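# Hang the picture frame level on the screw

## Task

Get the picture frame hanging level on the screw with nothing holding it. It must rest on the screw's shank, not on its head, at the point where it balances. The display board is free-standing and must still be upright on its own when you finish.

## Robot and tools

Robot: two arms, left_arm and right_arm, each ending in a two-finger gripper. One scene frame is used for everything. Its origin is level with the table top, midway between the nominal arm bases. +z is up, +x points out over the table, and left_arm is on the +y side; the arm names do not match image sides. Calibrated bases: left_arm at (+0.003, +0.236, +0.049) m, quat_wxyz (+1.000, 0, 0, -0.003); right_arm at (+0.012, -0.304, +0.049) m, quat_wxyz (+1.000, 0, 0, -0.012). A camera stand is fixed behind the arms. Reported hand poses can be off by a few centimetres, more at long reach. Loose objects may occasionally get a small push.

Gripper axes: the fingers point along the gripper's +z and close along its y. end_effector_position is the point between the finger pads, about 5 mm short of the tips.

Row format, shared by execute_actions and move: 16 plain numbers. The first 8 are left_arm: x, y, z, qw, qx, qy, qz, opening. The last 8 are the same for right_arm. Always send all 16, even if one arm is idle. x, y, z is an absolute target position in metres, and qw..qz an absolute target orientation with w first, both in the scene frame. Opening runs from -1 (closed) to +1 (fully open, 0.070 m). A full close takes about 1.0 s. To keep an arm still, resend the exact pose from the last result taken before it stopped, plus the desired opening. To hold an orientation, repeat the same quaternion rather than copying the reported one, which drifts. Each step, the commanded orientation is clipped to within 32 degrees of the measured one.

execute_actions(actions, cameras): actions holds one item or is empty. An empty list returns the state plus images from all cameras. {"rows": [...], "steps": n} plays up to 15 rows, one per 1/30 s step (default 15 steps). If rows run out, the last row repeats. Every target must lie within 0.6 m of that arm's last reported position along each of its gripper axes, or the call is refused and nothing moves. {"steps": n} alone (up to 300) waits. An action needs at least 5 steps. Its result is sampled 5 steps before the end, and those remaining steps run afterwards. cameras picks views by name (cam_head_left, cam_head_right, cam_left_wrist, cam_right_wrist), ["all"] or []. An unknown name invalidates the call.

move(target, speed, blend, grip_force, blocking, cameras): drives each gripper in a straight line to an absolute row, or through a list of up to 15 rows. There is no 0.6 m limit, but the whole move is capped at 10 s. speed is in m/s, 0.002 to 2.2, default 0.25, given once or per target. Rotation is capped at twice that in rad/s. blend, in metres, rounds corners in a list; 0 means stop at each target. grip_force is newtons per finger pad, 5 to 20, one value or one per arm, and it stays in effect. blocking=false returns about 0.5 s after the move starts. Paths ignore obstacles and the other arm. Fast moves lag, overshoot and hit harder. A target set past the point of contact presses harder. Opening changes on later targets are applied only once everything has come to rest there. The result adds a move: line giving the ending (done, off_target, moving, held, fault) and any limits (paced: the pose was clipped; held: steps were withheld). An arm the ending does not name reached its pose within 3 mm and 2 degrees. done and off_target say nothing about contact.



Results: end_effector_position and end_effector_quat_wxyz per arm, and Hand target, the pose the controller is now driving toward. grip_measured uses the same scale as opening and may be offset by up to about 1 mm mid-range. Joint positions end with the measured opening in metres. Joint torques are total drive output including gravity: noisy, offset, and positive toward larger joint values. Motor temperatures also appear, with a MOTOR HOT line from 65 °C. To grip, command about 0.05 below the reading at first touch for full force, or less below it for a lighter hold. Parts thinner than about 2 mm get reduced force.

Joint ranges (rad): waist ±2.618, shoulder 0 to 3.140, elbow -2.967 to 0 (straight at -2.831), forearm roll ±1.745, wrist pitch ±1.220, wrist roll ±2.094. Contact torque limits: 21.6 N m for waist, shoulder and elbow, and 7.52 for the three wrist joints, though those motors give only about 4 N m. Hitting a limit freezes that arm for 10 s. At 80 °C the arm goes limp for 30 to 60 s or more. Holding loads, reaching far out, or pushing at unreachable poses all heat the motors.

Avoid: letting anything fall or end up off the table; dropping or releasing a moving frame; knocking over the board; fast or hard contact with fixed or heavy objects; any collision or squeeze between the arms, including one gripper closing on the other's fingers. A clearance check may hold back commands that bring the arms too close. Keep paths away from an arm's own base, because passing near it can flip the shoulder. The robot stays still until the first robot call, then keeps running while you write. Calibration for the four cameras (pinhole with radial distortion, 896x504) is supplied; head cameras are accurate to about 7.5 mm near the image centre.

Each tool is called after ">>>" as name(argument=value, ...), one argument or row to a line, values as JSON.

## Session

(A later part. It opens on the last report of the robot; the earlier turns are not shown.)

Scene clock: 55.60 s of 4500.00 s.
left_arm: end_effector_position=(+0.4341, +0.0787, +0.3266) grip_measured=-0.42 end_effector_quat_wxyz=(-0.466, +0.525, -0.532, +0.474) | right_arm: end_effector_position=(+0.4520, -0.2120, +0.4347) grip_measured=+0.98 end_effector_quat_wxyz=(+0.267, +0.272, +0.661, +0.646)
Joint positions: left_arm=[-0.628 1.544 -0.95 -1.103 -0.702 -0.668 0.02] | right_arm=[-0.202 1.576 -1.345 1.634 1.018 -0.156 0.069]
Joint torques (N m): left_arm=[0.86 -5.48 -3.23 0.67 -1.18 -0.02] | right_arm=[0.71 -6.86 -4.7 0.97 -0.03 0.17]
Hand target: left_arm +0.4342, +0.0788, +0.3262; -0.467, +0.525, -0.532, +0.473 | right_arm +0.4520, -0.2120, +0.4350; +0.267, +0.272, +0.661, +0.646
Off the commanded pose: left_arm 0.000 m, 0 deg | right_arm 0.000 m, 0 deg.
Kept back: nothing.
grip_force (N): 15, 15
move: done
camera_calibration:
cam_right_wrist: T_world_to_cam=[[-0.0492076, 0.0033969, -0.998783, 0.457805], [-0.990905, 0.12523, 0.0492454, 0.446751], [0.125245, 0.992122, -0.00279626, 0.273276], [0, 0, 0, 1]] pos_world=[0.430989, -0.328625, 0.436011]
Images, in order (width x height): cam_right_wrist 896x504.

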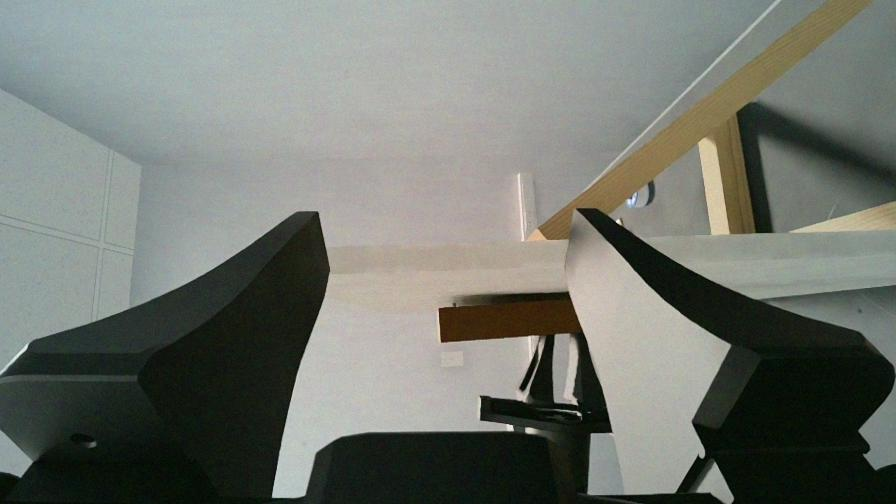

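>>> move(
  target=[0.4342,0.0788,0.3235,0.46665,-0.52467,0.53205,-0.47321,-0.55,0.452,-0.212,0.435,0.267,0.272,0.661,0.646,0.98],
  speed=0.015,
  cameras=["cam_right_wrist","cam_head_right","cam_head_left"],
)

>>> zoom_image(
  camera="cam_right_wrist",
  region=[420, 280, 500, 350],
)

>>> zoom_image(
  camera="cam_head_right",
  region=[330, 20, 480, 140],
)

Scene clock: 56.63 s of 4500.00 s.
left_arm: end_effector_position=(+0.4341, +0.0787, +0.3246) grip_measured=-0.42 end_effector_quat_wxyz=(-0.467, +0.524, -0.531, +0.474) | right_arm: end_effector_position=(+0.4520, -0.2120, +0.4347) grip_measured=+0.98 end_effector_quat_wxyz=(+0.267, +0.272, +0.661, +0.646)
Joint positions: left_arm=[-0.628 1.548 -0.944 -1.091 -0.708 -0.684 0.02] | right_arm=[-0.202 1.576 -1.345 1.634 1.018 -0.156 0.069]
Joint torques (N m): left_arm=[0.78 -4.93 -2.42 0.51 -0.86 -0.06] | right_arm=[0.67 -6.84 -4.7 0.97 -0.03 0.17]
Hand target: left_arm +0.4342, +0.0788, +0.3235; -0.467, +0.525, -0.532, +0.473 | right_arm +0.4520, -0.2120, +0.4350; +0.267, +0.272, +0.661, +0.646
Off the commanded pose: left_arm 0.001 m, 0 deg | right_arm 0.000 m, 0 deg.
Kept back: nothing.
grip_force (N): 15, 15
move: done
camera_calibration:
cam_right_wrist: T_world_to_cam=[[-0.0492076, 0.0033969, -0.998783, 0.457805], [-0.990905, 0.12523, 0.0492454, 0.446751], [0.125245, 0.992122, -0.00279626, 0.273276], [0, 0, 0, 1]] pos_world=[0.430989, -0.328625, 0.436011]
Images, in order (width x height): cam_head_left 896x504, cam_head_right 896x504, cam_right_wrist 896x504.

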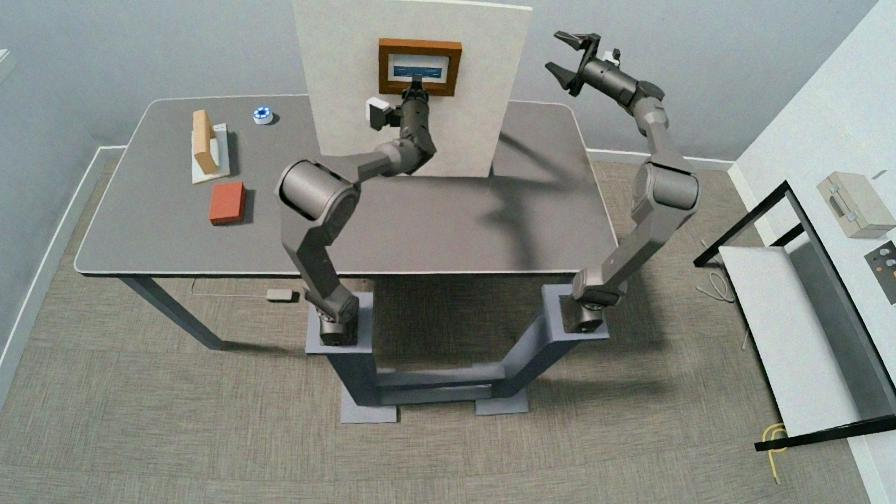

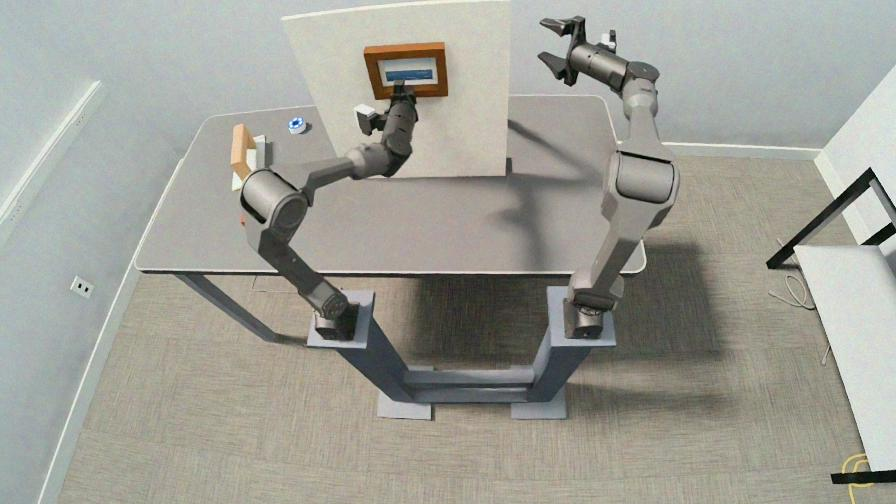

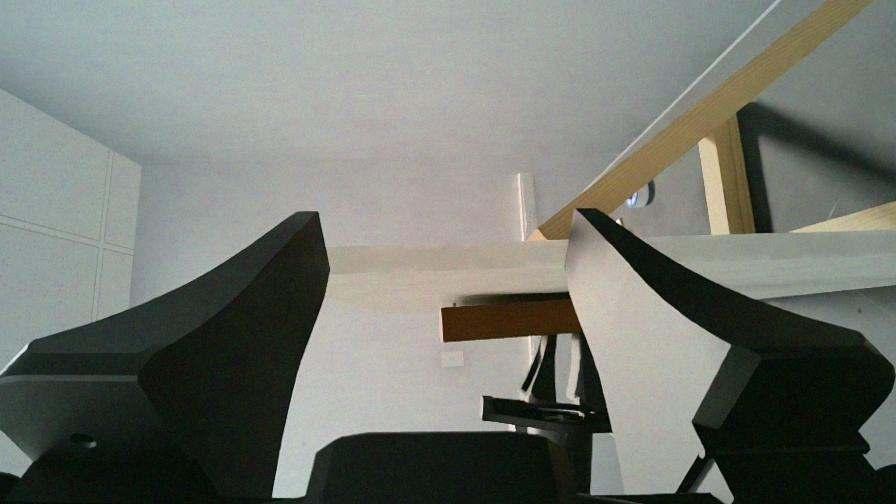

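Scaled by 6.300 from the camera's 896x504 image, which has a finer 1280x720 frame.

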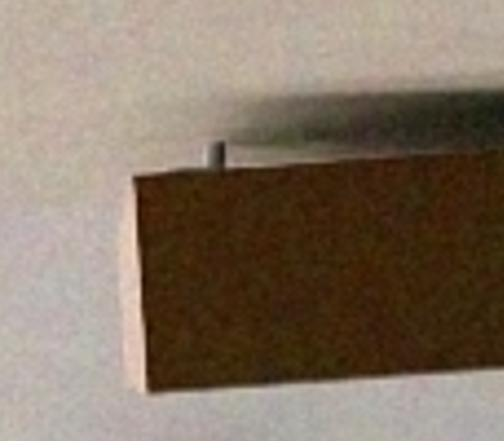

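Scaled by 3.360 from the camera's 896x504 image, which has a finer 1280x720 frame.

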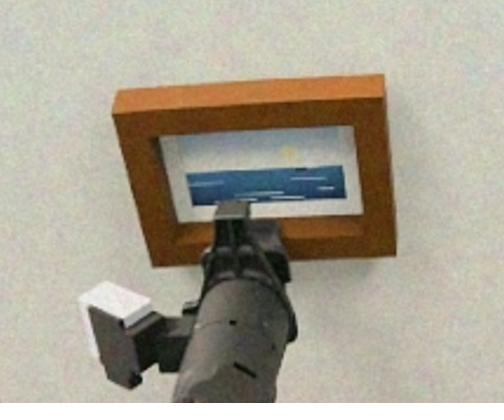

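>>> move(
  target=[
    [0.4341,0.0787,0.3240,0.46665,-0.52467,0.53205,-0.47321,-0.55,0.452,-0.212,0.435,0.267,0.272,0.661,0.646,0.98],
    [0.4341,0.0787,0.3240,0.46665,-0.52467,0.53205,-0.47321,-0.36,0.452,-0.212,0.435,0.267,0.272,0.661,0.646,0.98],
    [0.4341,0.0787,0.3240,0.46665,-0.52467,0.53205,-0.47321,0.0,0.452,-0.212,0.435,0.267,0.272,0.661,0.646,0.98],
  ],
  speed=0.015,
  cameras=["cam_right_wrist","cam_head_right","cam_head_left"],
)

>>> zoom_image(
  camera="cam_right_wrist",
  region=[420, 280, 500, 350],
)

>>> zoom_image(
  camera="cam_head_right",
  region=[330, 20, 480, 140],
)

Scene clock: 58.77 s of 4500.00 s.
left_arm: end_effector_position=(+0.4342, +0.0787, +0.3237) grip_measured=+0.00 end_effector_quat_wxyz=(-0.467, +0.525, -0.532, +0.473) | right_arm: end_effector_position=(+0.4520, -0.2120, +0.4347) grip_measured=+0.98 end_effector_quat_wxyz=(+0.267, +0.272, +0.661, +0.646)
Joint positions: left_arm=[-0.628 1.549 -0.944 -1.093 -0.707 -0.68 0.035] | right_arm=[-0.202 1.576 -1.345 1.634 1.018 -0.156 0.069]
Joint torques (N m): left_arm=[-0.63 -6.52 -3.2 0.62 -0.91 -0.14] | right_arm=[0.74 -6.83 -4.71 0.96 -0.02 0.17]
Hand target: left_arm +0.4341, +0.0787, +0.3240; -0.467, +0.525, -0.532, +0.473 | right_arm +0.4520, -0.2120, +0.4350; +0.267, +0.272, +0.661, +0.646
Off the commanded pose: left_arm 0.000 m, 0 deg | right_arm 0.000 m, 0 deg.
Kept back: nothing.
grip_force (N): 15, 15
move: done
camera_calibration:
cam_right_wrist: T_world_to_cam=[[-0.0492076, 0.0033969, -0.998783, 0.457805], [-0.990905, 0.12523, 0.0492454, 0.446751], [0.125245, 0.992122, -0.00279626, 0.273276], [0, 0, 0, 1]] pos_world=[0.430989, -0.328625, 0.436011]
Images, in order (width x height): cam_head_left 896x504, cam_head_right 896x504, cam_right_wrist 896x504.

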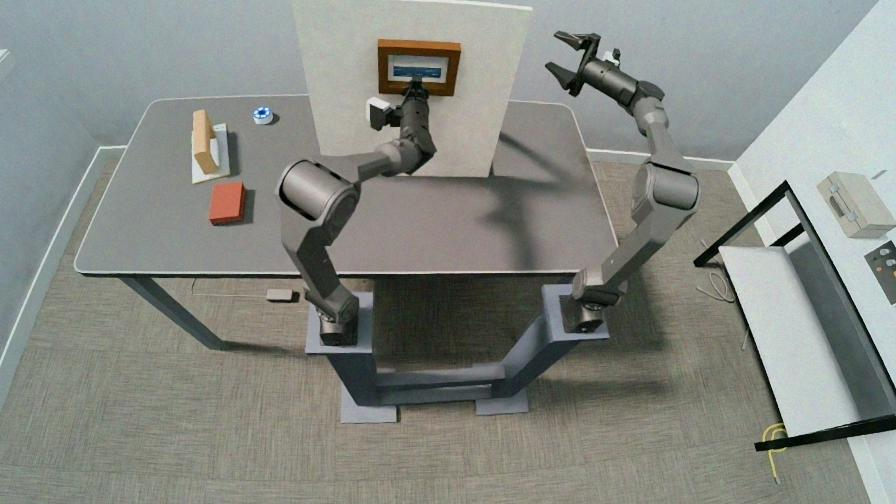

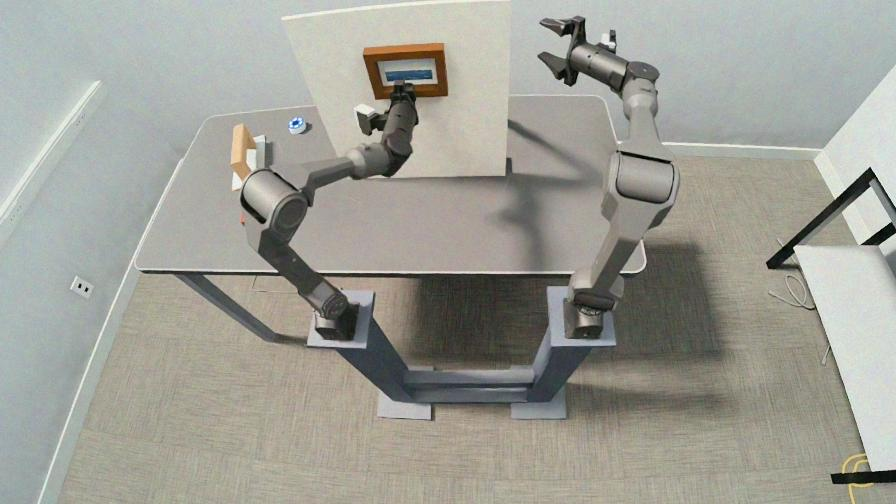

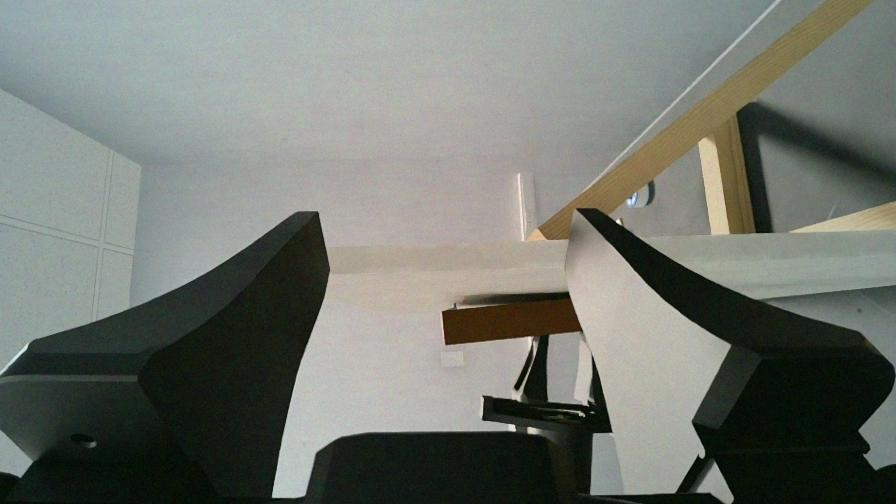

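Scaled by 6.300 from the camera's 896x504 image, which has a finer 1280x720 frame.

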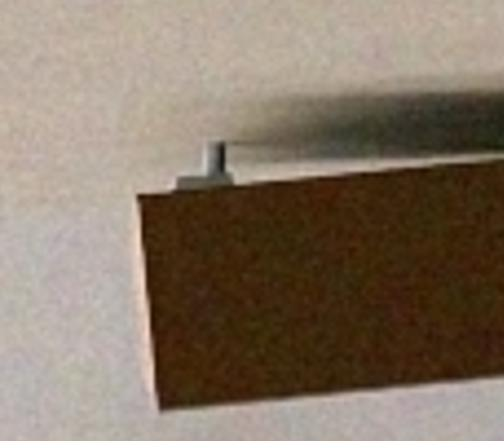

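Scaled by 3.360 from the camera's 896x504 image, which has a finer 1280x720 frame.

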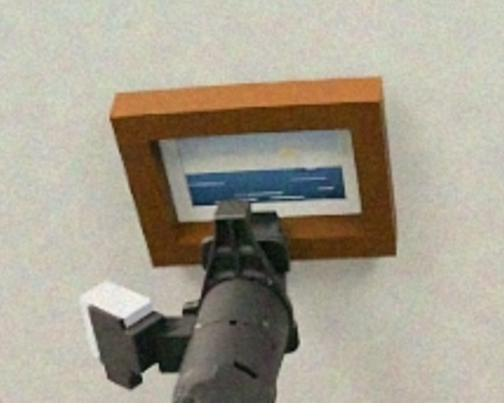

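>>> move(
  target=[
    [0.4341,0.0787,0.3240,0.46665,-0.52467,0.53205,-0.47321,0.0,0.37,-0.14,0.49,0.404,0.156,0.823,0.367,0.98],
    [0.4341,0.0787,0.3240,0.46665,-0.52467,0.53205,-0.47321,0.0,0.405,0.012,0.525,0.482,0.098,0.811,0.317,0.98],
  ],
  speed=0.4,
  blend=[0.03,0],
  cameras=["cam_right_wrist","cam_left_wrist"],
)

>>> zoom_image(
  camera="cam_right_wrist",
  region=[320, 150, 620, 350],
)

>>> zoom_image(
  camera="cam_right_wrist",
  region=[410, 240, 510, 300],
)

Scene clock: 62.13 s of 4500.00 s.
left_arm: end_effector_position=(+0.4342, +0.0787, +0.3237) grip_measured=+0.00 end_effector_quat_wxyz=(-0.467, +0.525, -0.532, +0.473) | right_arm: end_effector_position=(+0.4051, +0.0117, +0.5253) grip_measured=+0.98 end_effector_quat_wxyz=(+0.482, +0.098, +0.811, +0.317)
Joint positions: left_arm=[-0.628 1.549 -0.944 -1.093 -0.707 -0.68 0.035] | right_arm=[0.849 1.851 -2.403 -0.4 1.038 1.04 0.069]
Joint torques (N m): left_arm=[-0.7 -6.75 -2.17 0.61 -0.72 -0.11] | right_arm=[0.26 -6.91 -3.41 -0.41 -0.78 0]
Hand target: left_arm +0.4341, +0.0787, +0.3240; -0.467, +0.525, -0.532, +0.473 | right_arm +0.4050, +0.0120, +0.5250; +0.482, +0.098, +0.811, +0.317
Off the commanded pose: left_arm 0.000 m, 0 deg | right_arm 0.000 m, 0 deg.
Kept back: nothing.
grip_force (N): 15, 15
move: done
camera_calibration:
cam_left_wrist: T_world_to_cam=[[0.140044, -0.0141701, 0.990044, -0.376577], [-0.567214, -0.820718, 0.0684871, 0.289309], [0.811577, -0.571157, -0.122974, -0.145958], [0, 0, 0, 1]] pos_world=[0.335294, 0.14874, 0.335064]
cam_right_wrist: T_world_to_cam=[[0.118077, -0.76536, -0.632678, 0.294102], [-0.928528, 0.140744, -0.343551, 0.548646], [0.351986, 0.628025, -0.694039, 0.332983], [0, 0, 0, 1]] pos_world=[0.357501, -0.061246, 0.605663]
Images, in order (width x height): cam_left_wrist 896x504, cam_right_wrist 896x504.

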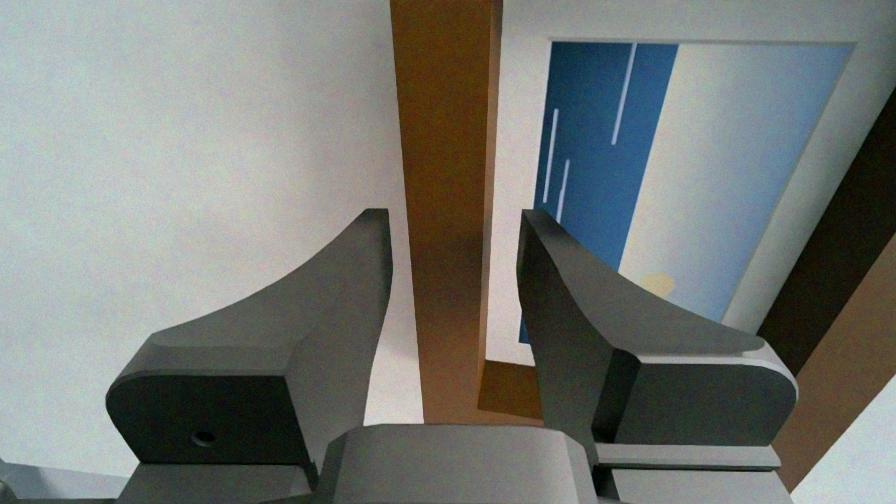

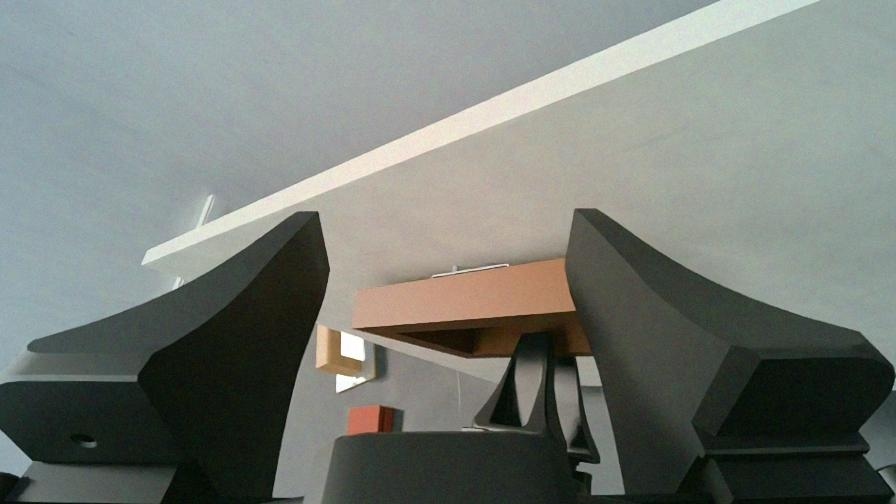

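Scaled by 1.680 from the camera's 896x504 image, which has a finer 1280x720 frame.

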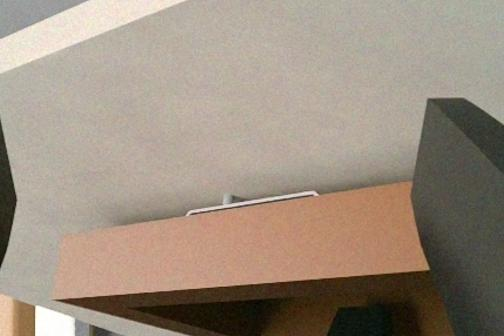

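Scaled by 5.040 from the camera's 896x504 image, which has a finer 1280x720 frame.

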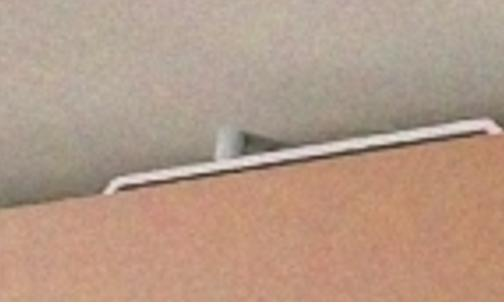

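>>> move(
  target=[
    [0.4341,0.0787,0.3240,0.46665,-0.52467,0.53205,-0.47321,0.4,0.405,0.012,0.525,0.482,0.098,0.811,0.317,0.98],
    [0.37,0.0787,0.331,0.46665,-0.52467,0.53205,-0.47321,0.4,0.405,0.012,0.525,0.482,0.098,0.811,0.317,0.98],
  ],
  speed=0.12,
  cameras=["all"],
)

>>> zoom_image(
  camera="cam_right_wrist",
  region=[410, 240, 510, 300],
)

>>> zoom_image(
  camera="cam_head_right",
  region=[330, 20, 480, 140],
)

>>> zoom_image(
  camera="cam_head_left",
  region=[350, 20, 500, 140],
)

Scene clock: 64.07 s of 4500.00 s.
left_arm: end_effector_position=(+0.3695, +0.0790, +0.3315) grip_measured=+0.40 end_effector_quat_wxyz=(-0.467, +0.524, -0.532, +0.473) | right_arm: end_effector_position=(+0.4051, +0.0117, +0.5253) grip_measured=+0.98 end_effector_quat_wxyz=(+0.482, +0.098, +0.811, +0.317)
Joint positions: left_arm=[-0.809 1.368 -0.789 -1.266 -0.844 -0.561 0.049] | right_arm=[0.849 1.851 -2.403 -0.4 1.038 1.04 0.069]
Joint torques (N m): left_arm=[0.61 -3.72 -3.25 0.76 -0.6 -0.16] | right_arm=[0.51 -6.92 -3.13 -0.55 -0.84 0.2]
Hand target: left_arm +0.3700, +0.0787, +0.3310; -0.467, +0.525, -0.532, +0.473 | right_arm +0.4050, +0.0120, +0.5250; +0.482, +0.098, +0.811, +0.317
Off the commanded pose: left_arm 0.001 m, 0 deg | right_arm 0.000 m, 0 deg.
Kept back: nothing.
grip_force (N): 15, 15
move: done
camera_calibration:
cam_left_wrist: T_world_to_cam=[[0.138416, -0.0133584, 0.990284, -0.3748], [-0.567257, -0.820711, 0.0682167, 0.25244], [0.811825, -0.571188, -0.121177, -0.0930222], [0, 0, 0, 1]] pos_world=[0.270594, 0.14904, 0.342665]
cam_right_wrist: T_world_to_cam=[[0.118077, -0.76536, -0.632678, 0.294102], [-0.928528, 0.140744, -0.343551, 0.548646], [0.351986, 0.628025, -0.694039, 0.332983], [0, 0, 0, 1]] pos_world=[0.357501, -0.061246, 0.605663]

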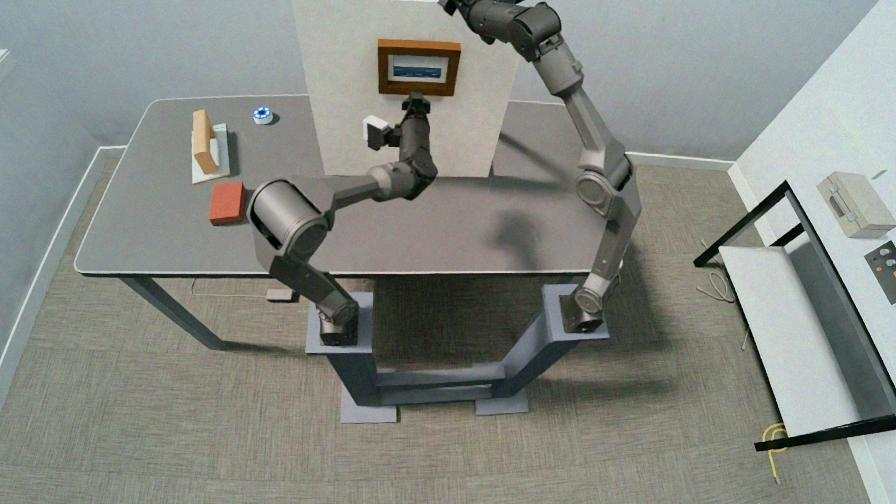

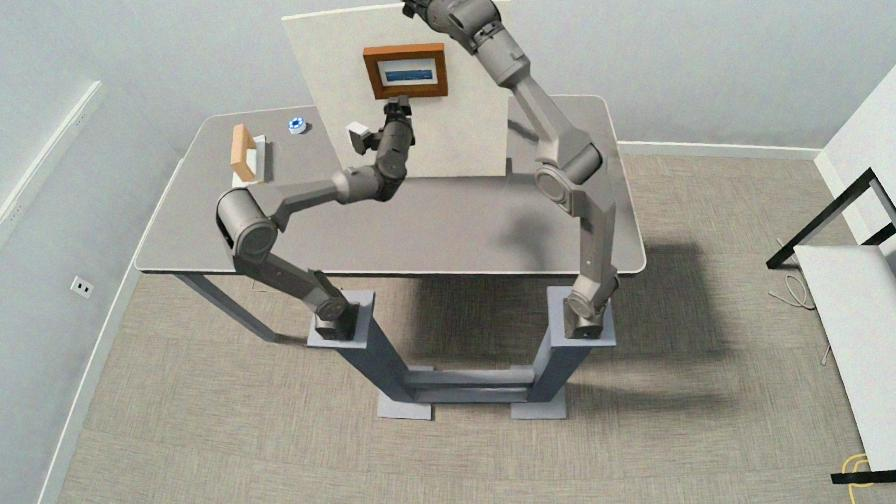

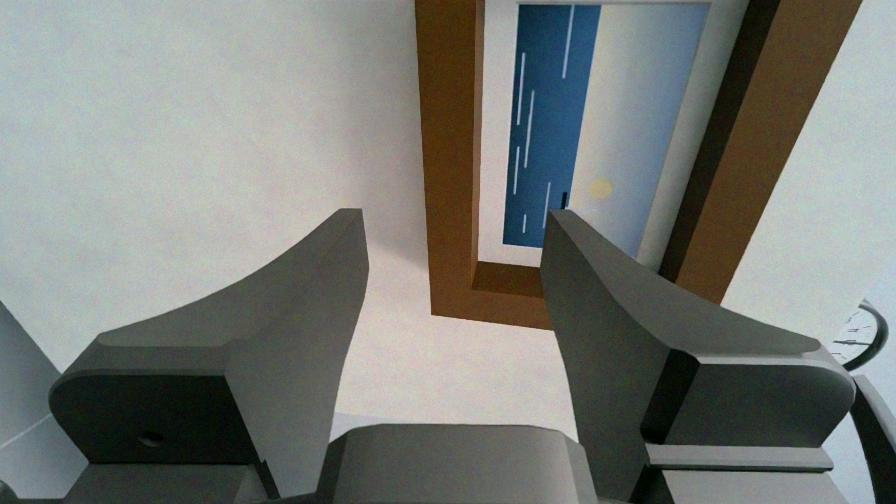

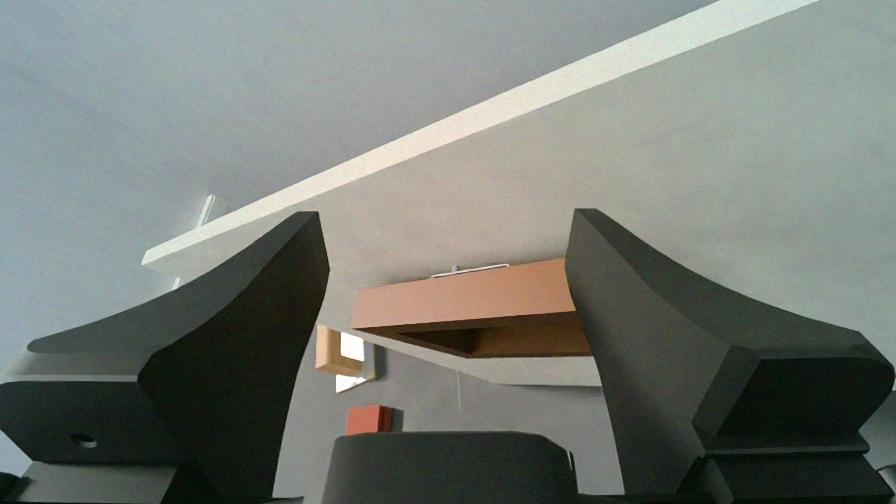

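Scaled by 5.040 from the camera's 896x504 image, which has a finer 1280x720 frame.

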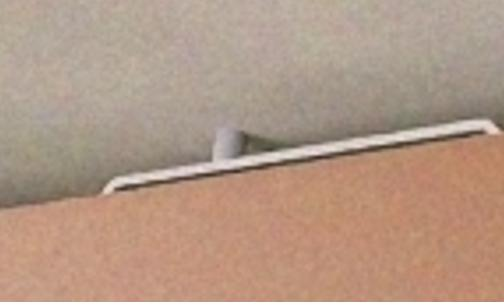

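Scaled by 3.360 from the camera's 896x504 image, which has a finer 1280x720 frame.

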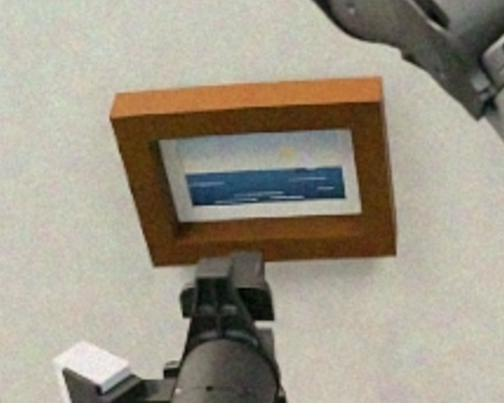

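Scaled by 3.360 from the camera's 896x504 image, which has a finer 1280x720 frame.

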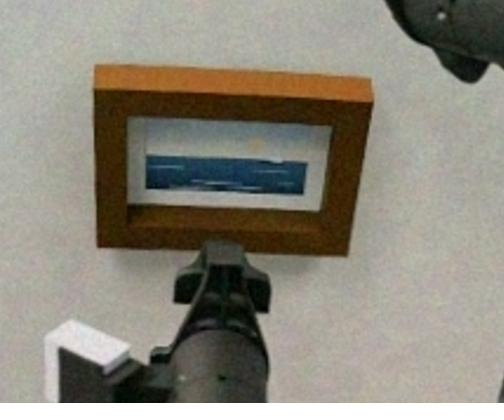

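>>> zoom_image(
  camera="cam_head_right",
  region=[358, 36, 458, 106],
)

>>> zoom_image(
  camera="cam_head_left",
  region=[370, 32, 470, 102],
)

>>> zoom_image(
  camera="cam_head_left",
  region=[300, 130, 510, 200],
)

>>> zoom_image(
  camera="cam_head_right",
  region=[320, 130, 530, 200],
)

Scaled by 5.040 from the camera's 896x504 image, which has a finer 1280x720 frame.

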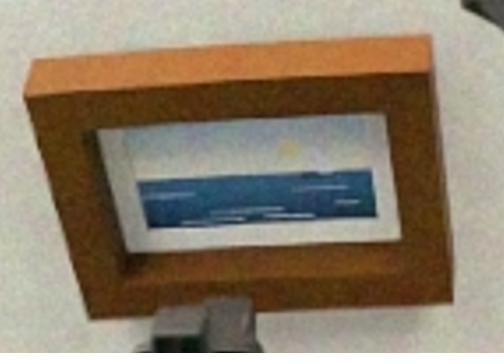

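Scaled by 5.040 from the camera's 896x504 image, which has a finer 1280x720 frame.

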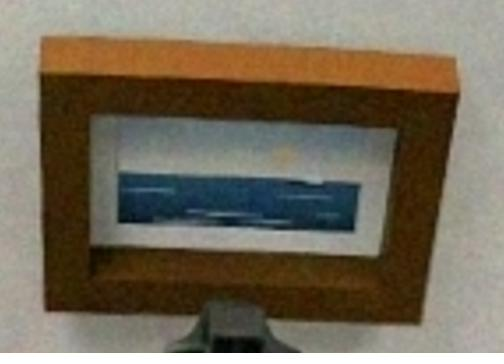

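Scaled by 2.400 from the camera's 896x504 image, which has a finer 1280x720 frame.

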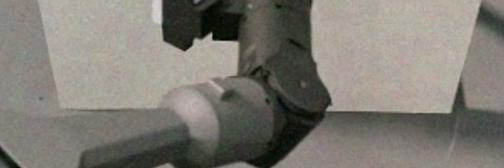

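Scaled by 2.400 from the camera's 896x504 image, which has a finer 1280x720 frame.

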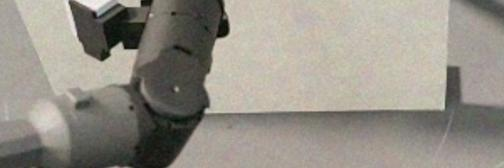

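>>> finished_scene(
  scene=2,
)

The scene is finished: the task was done.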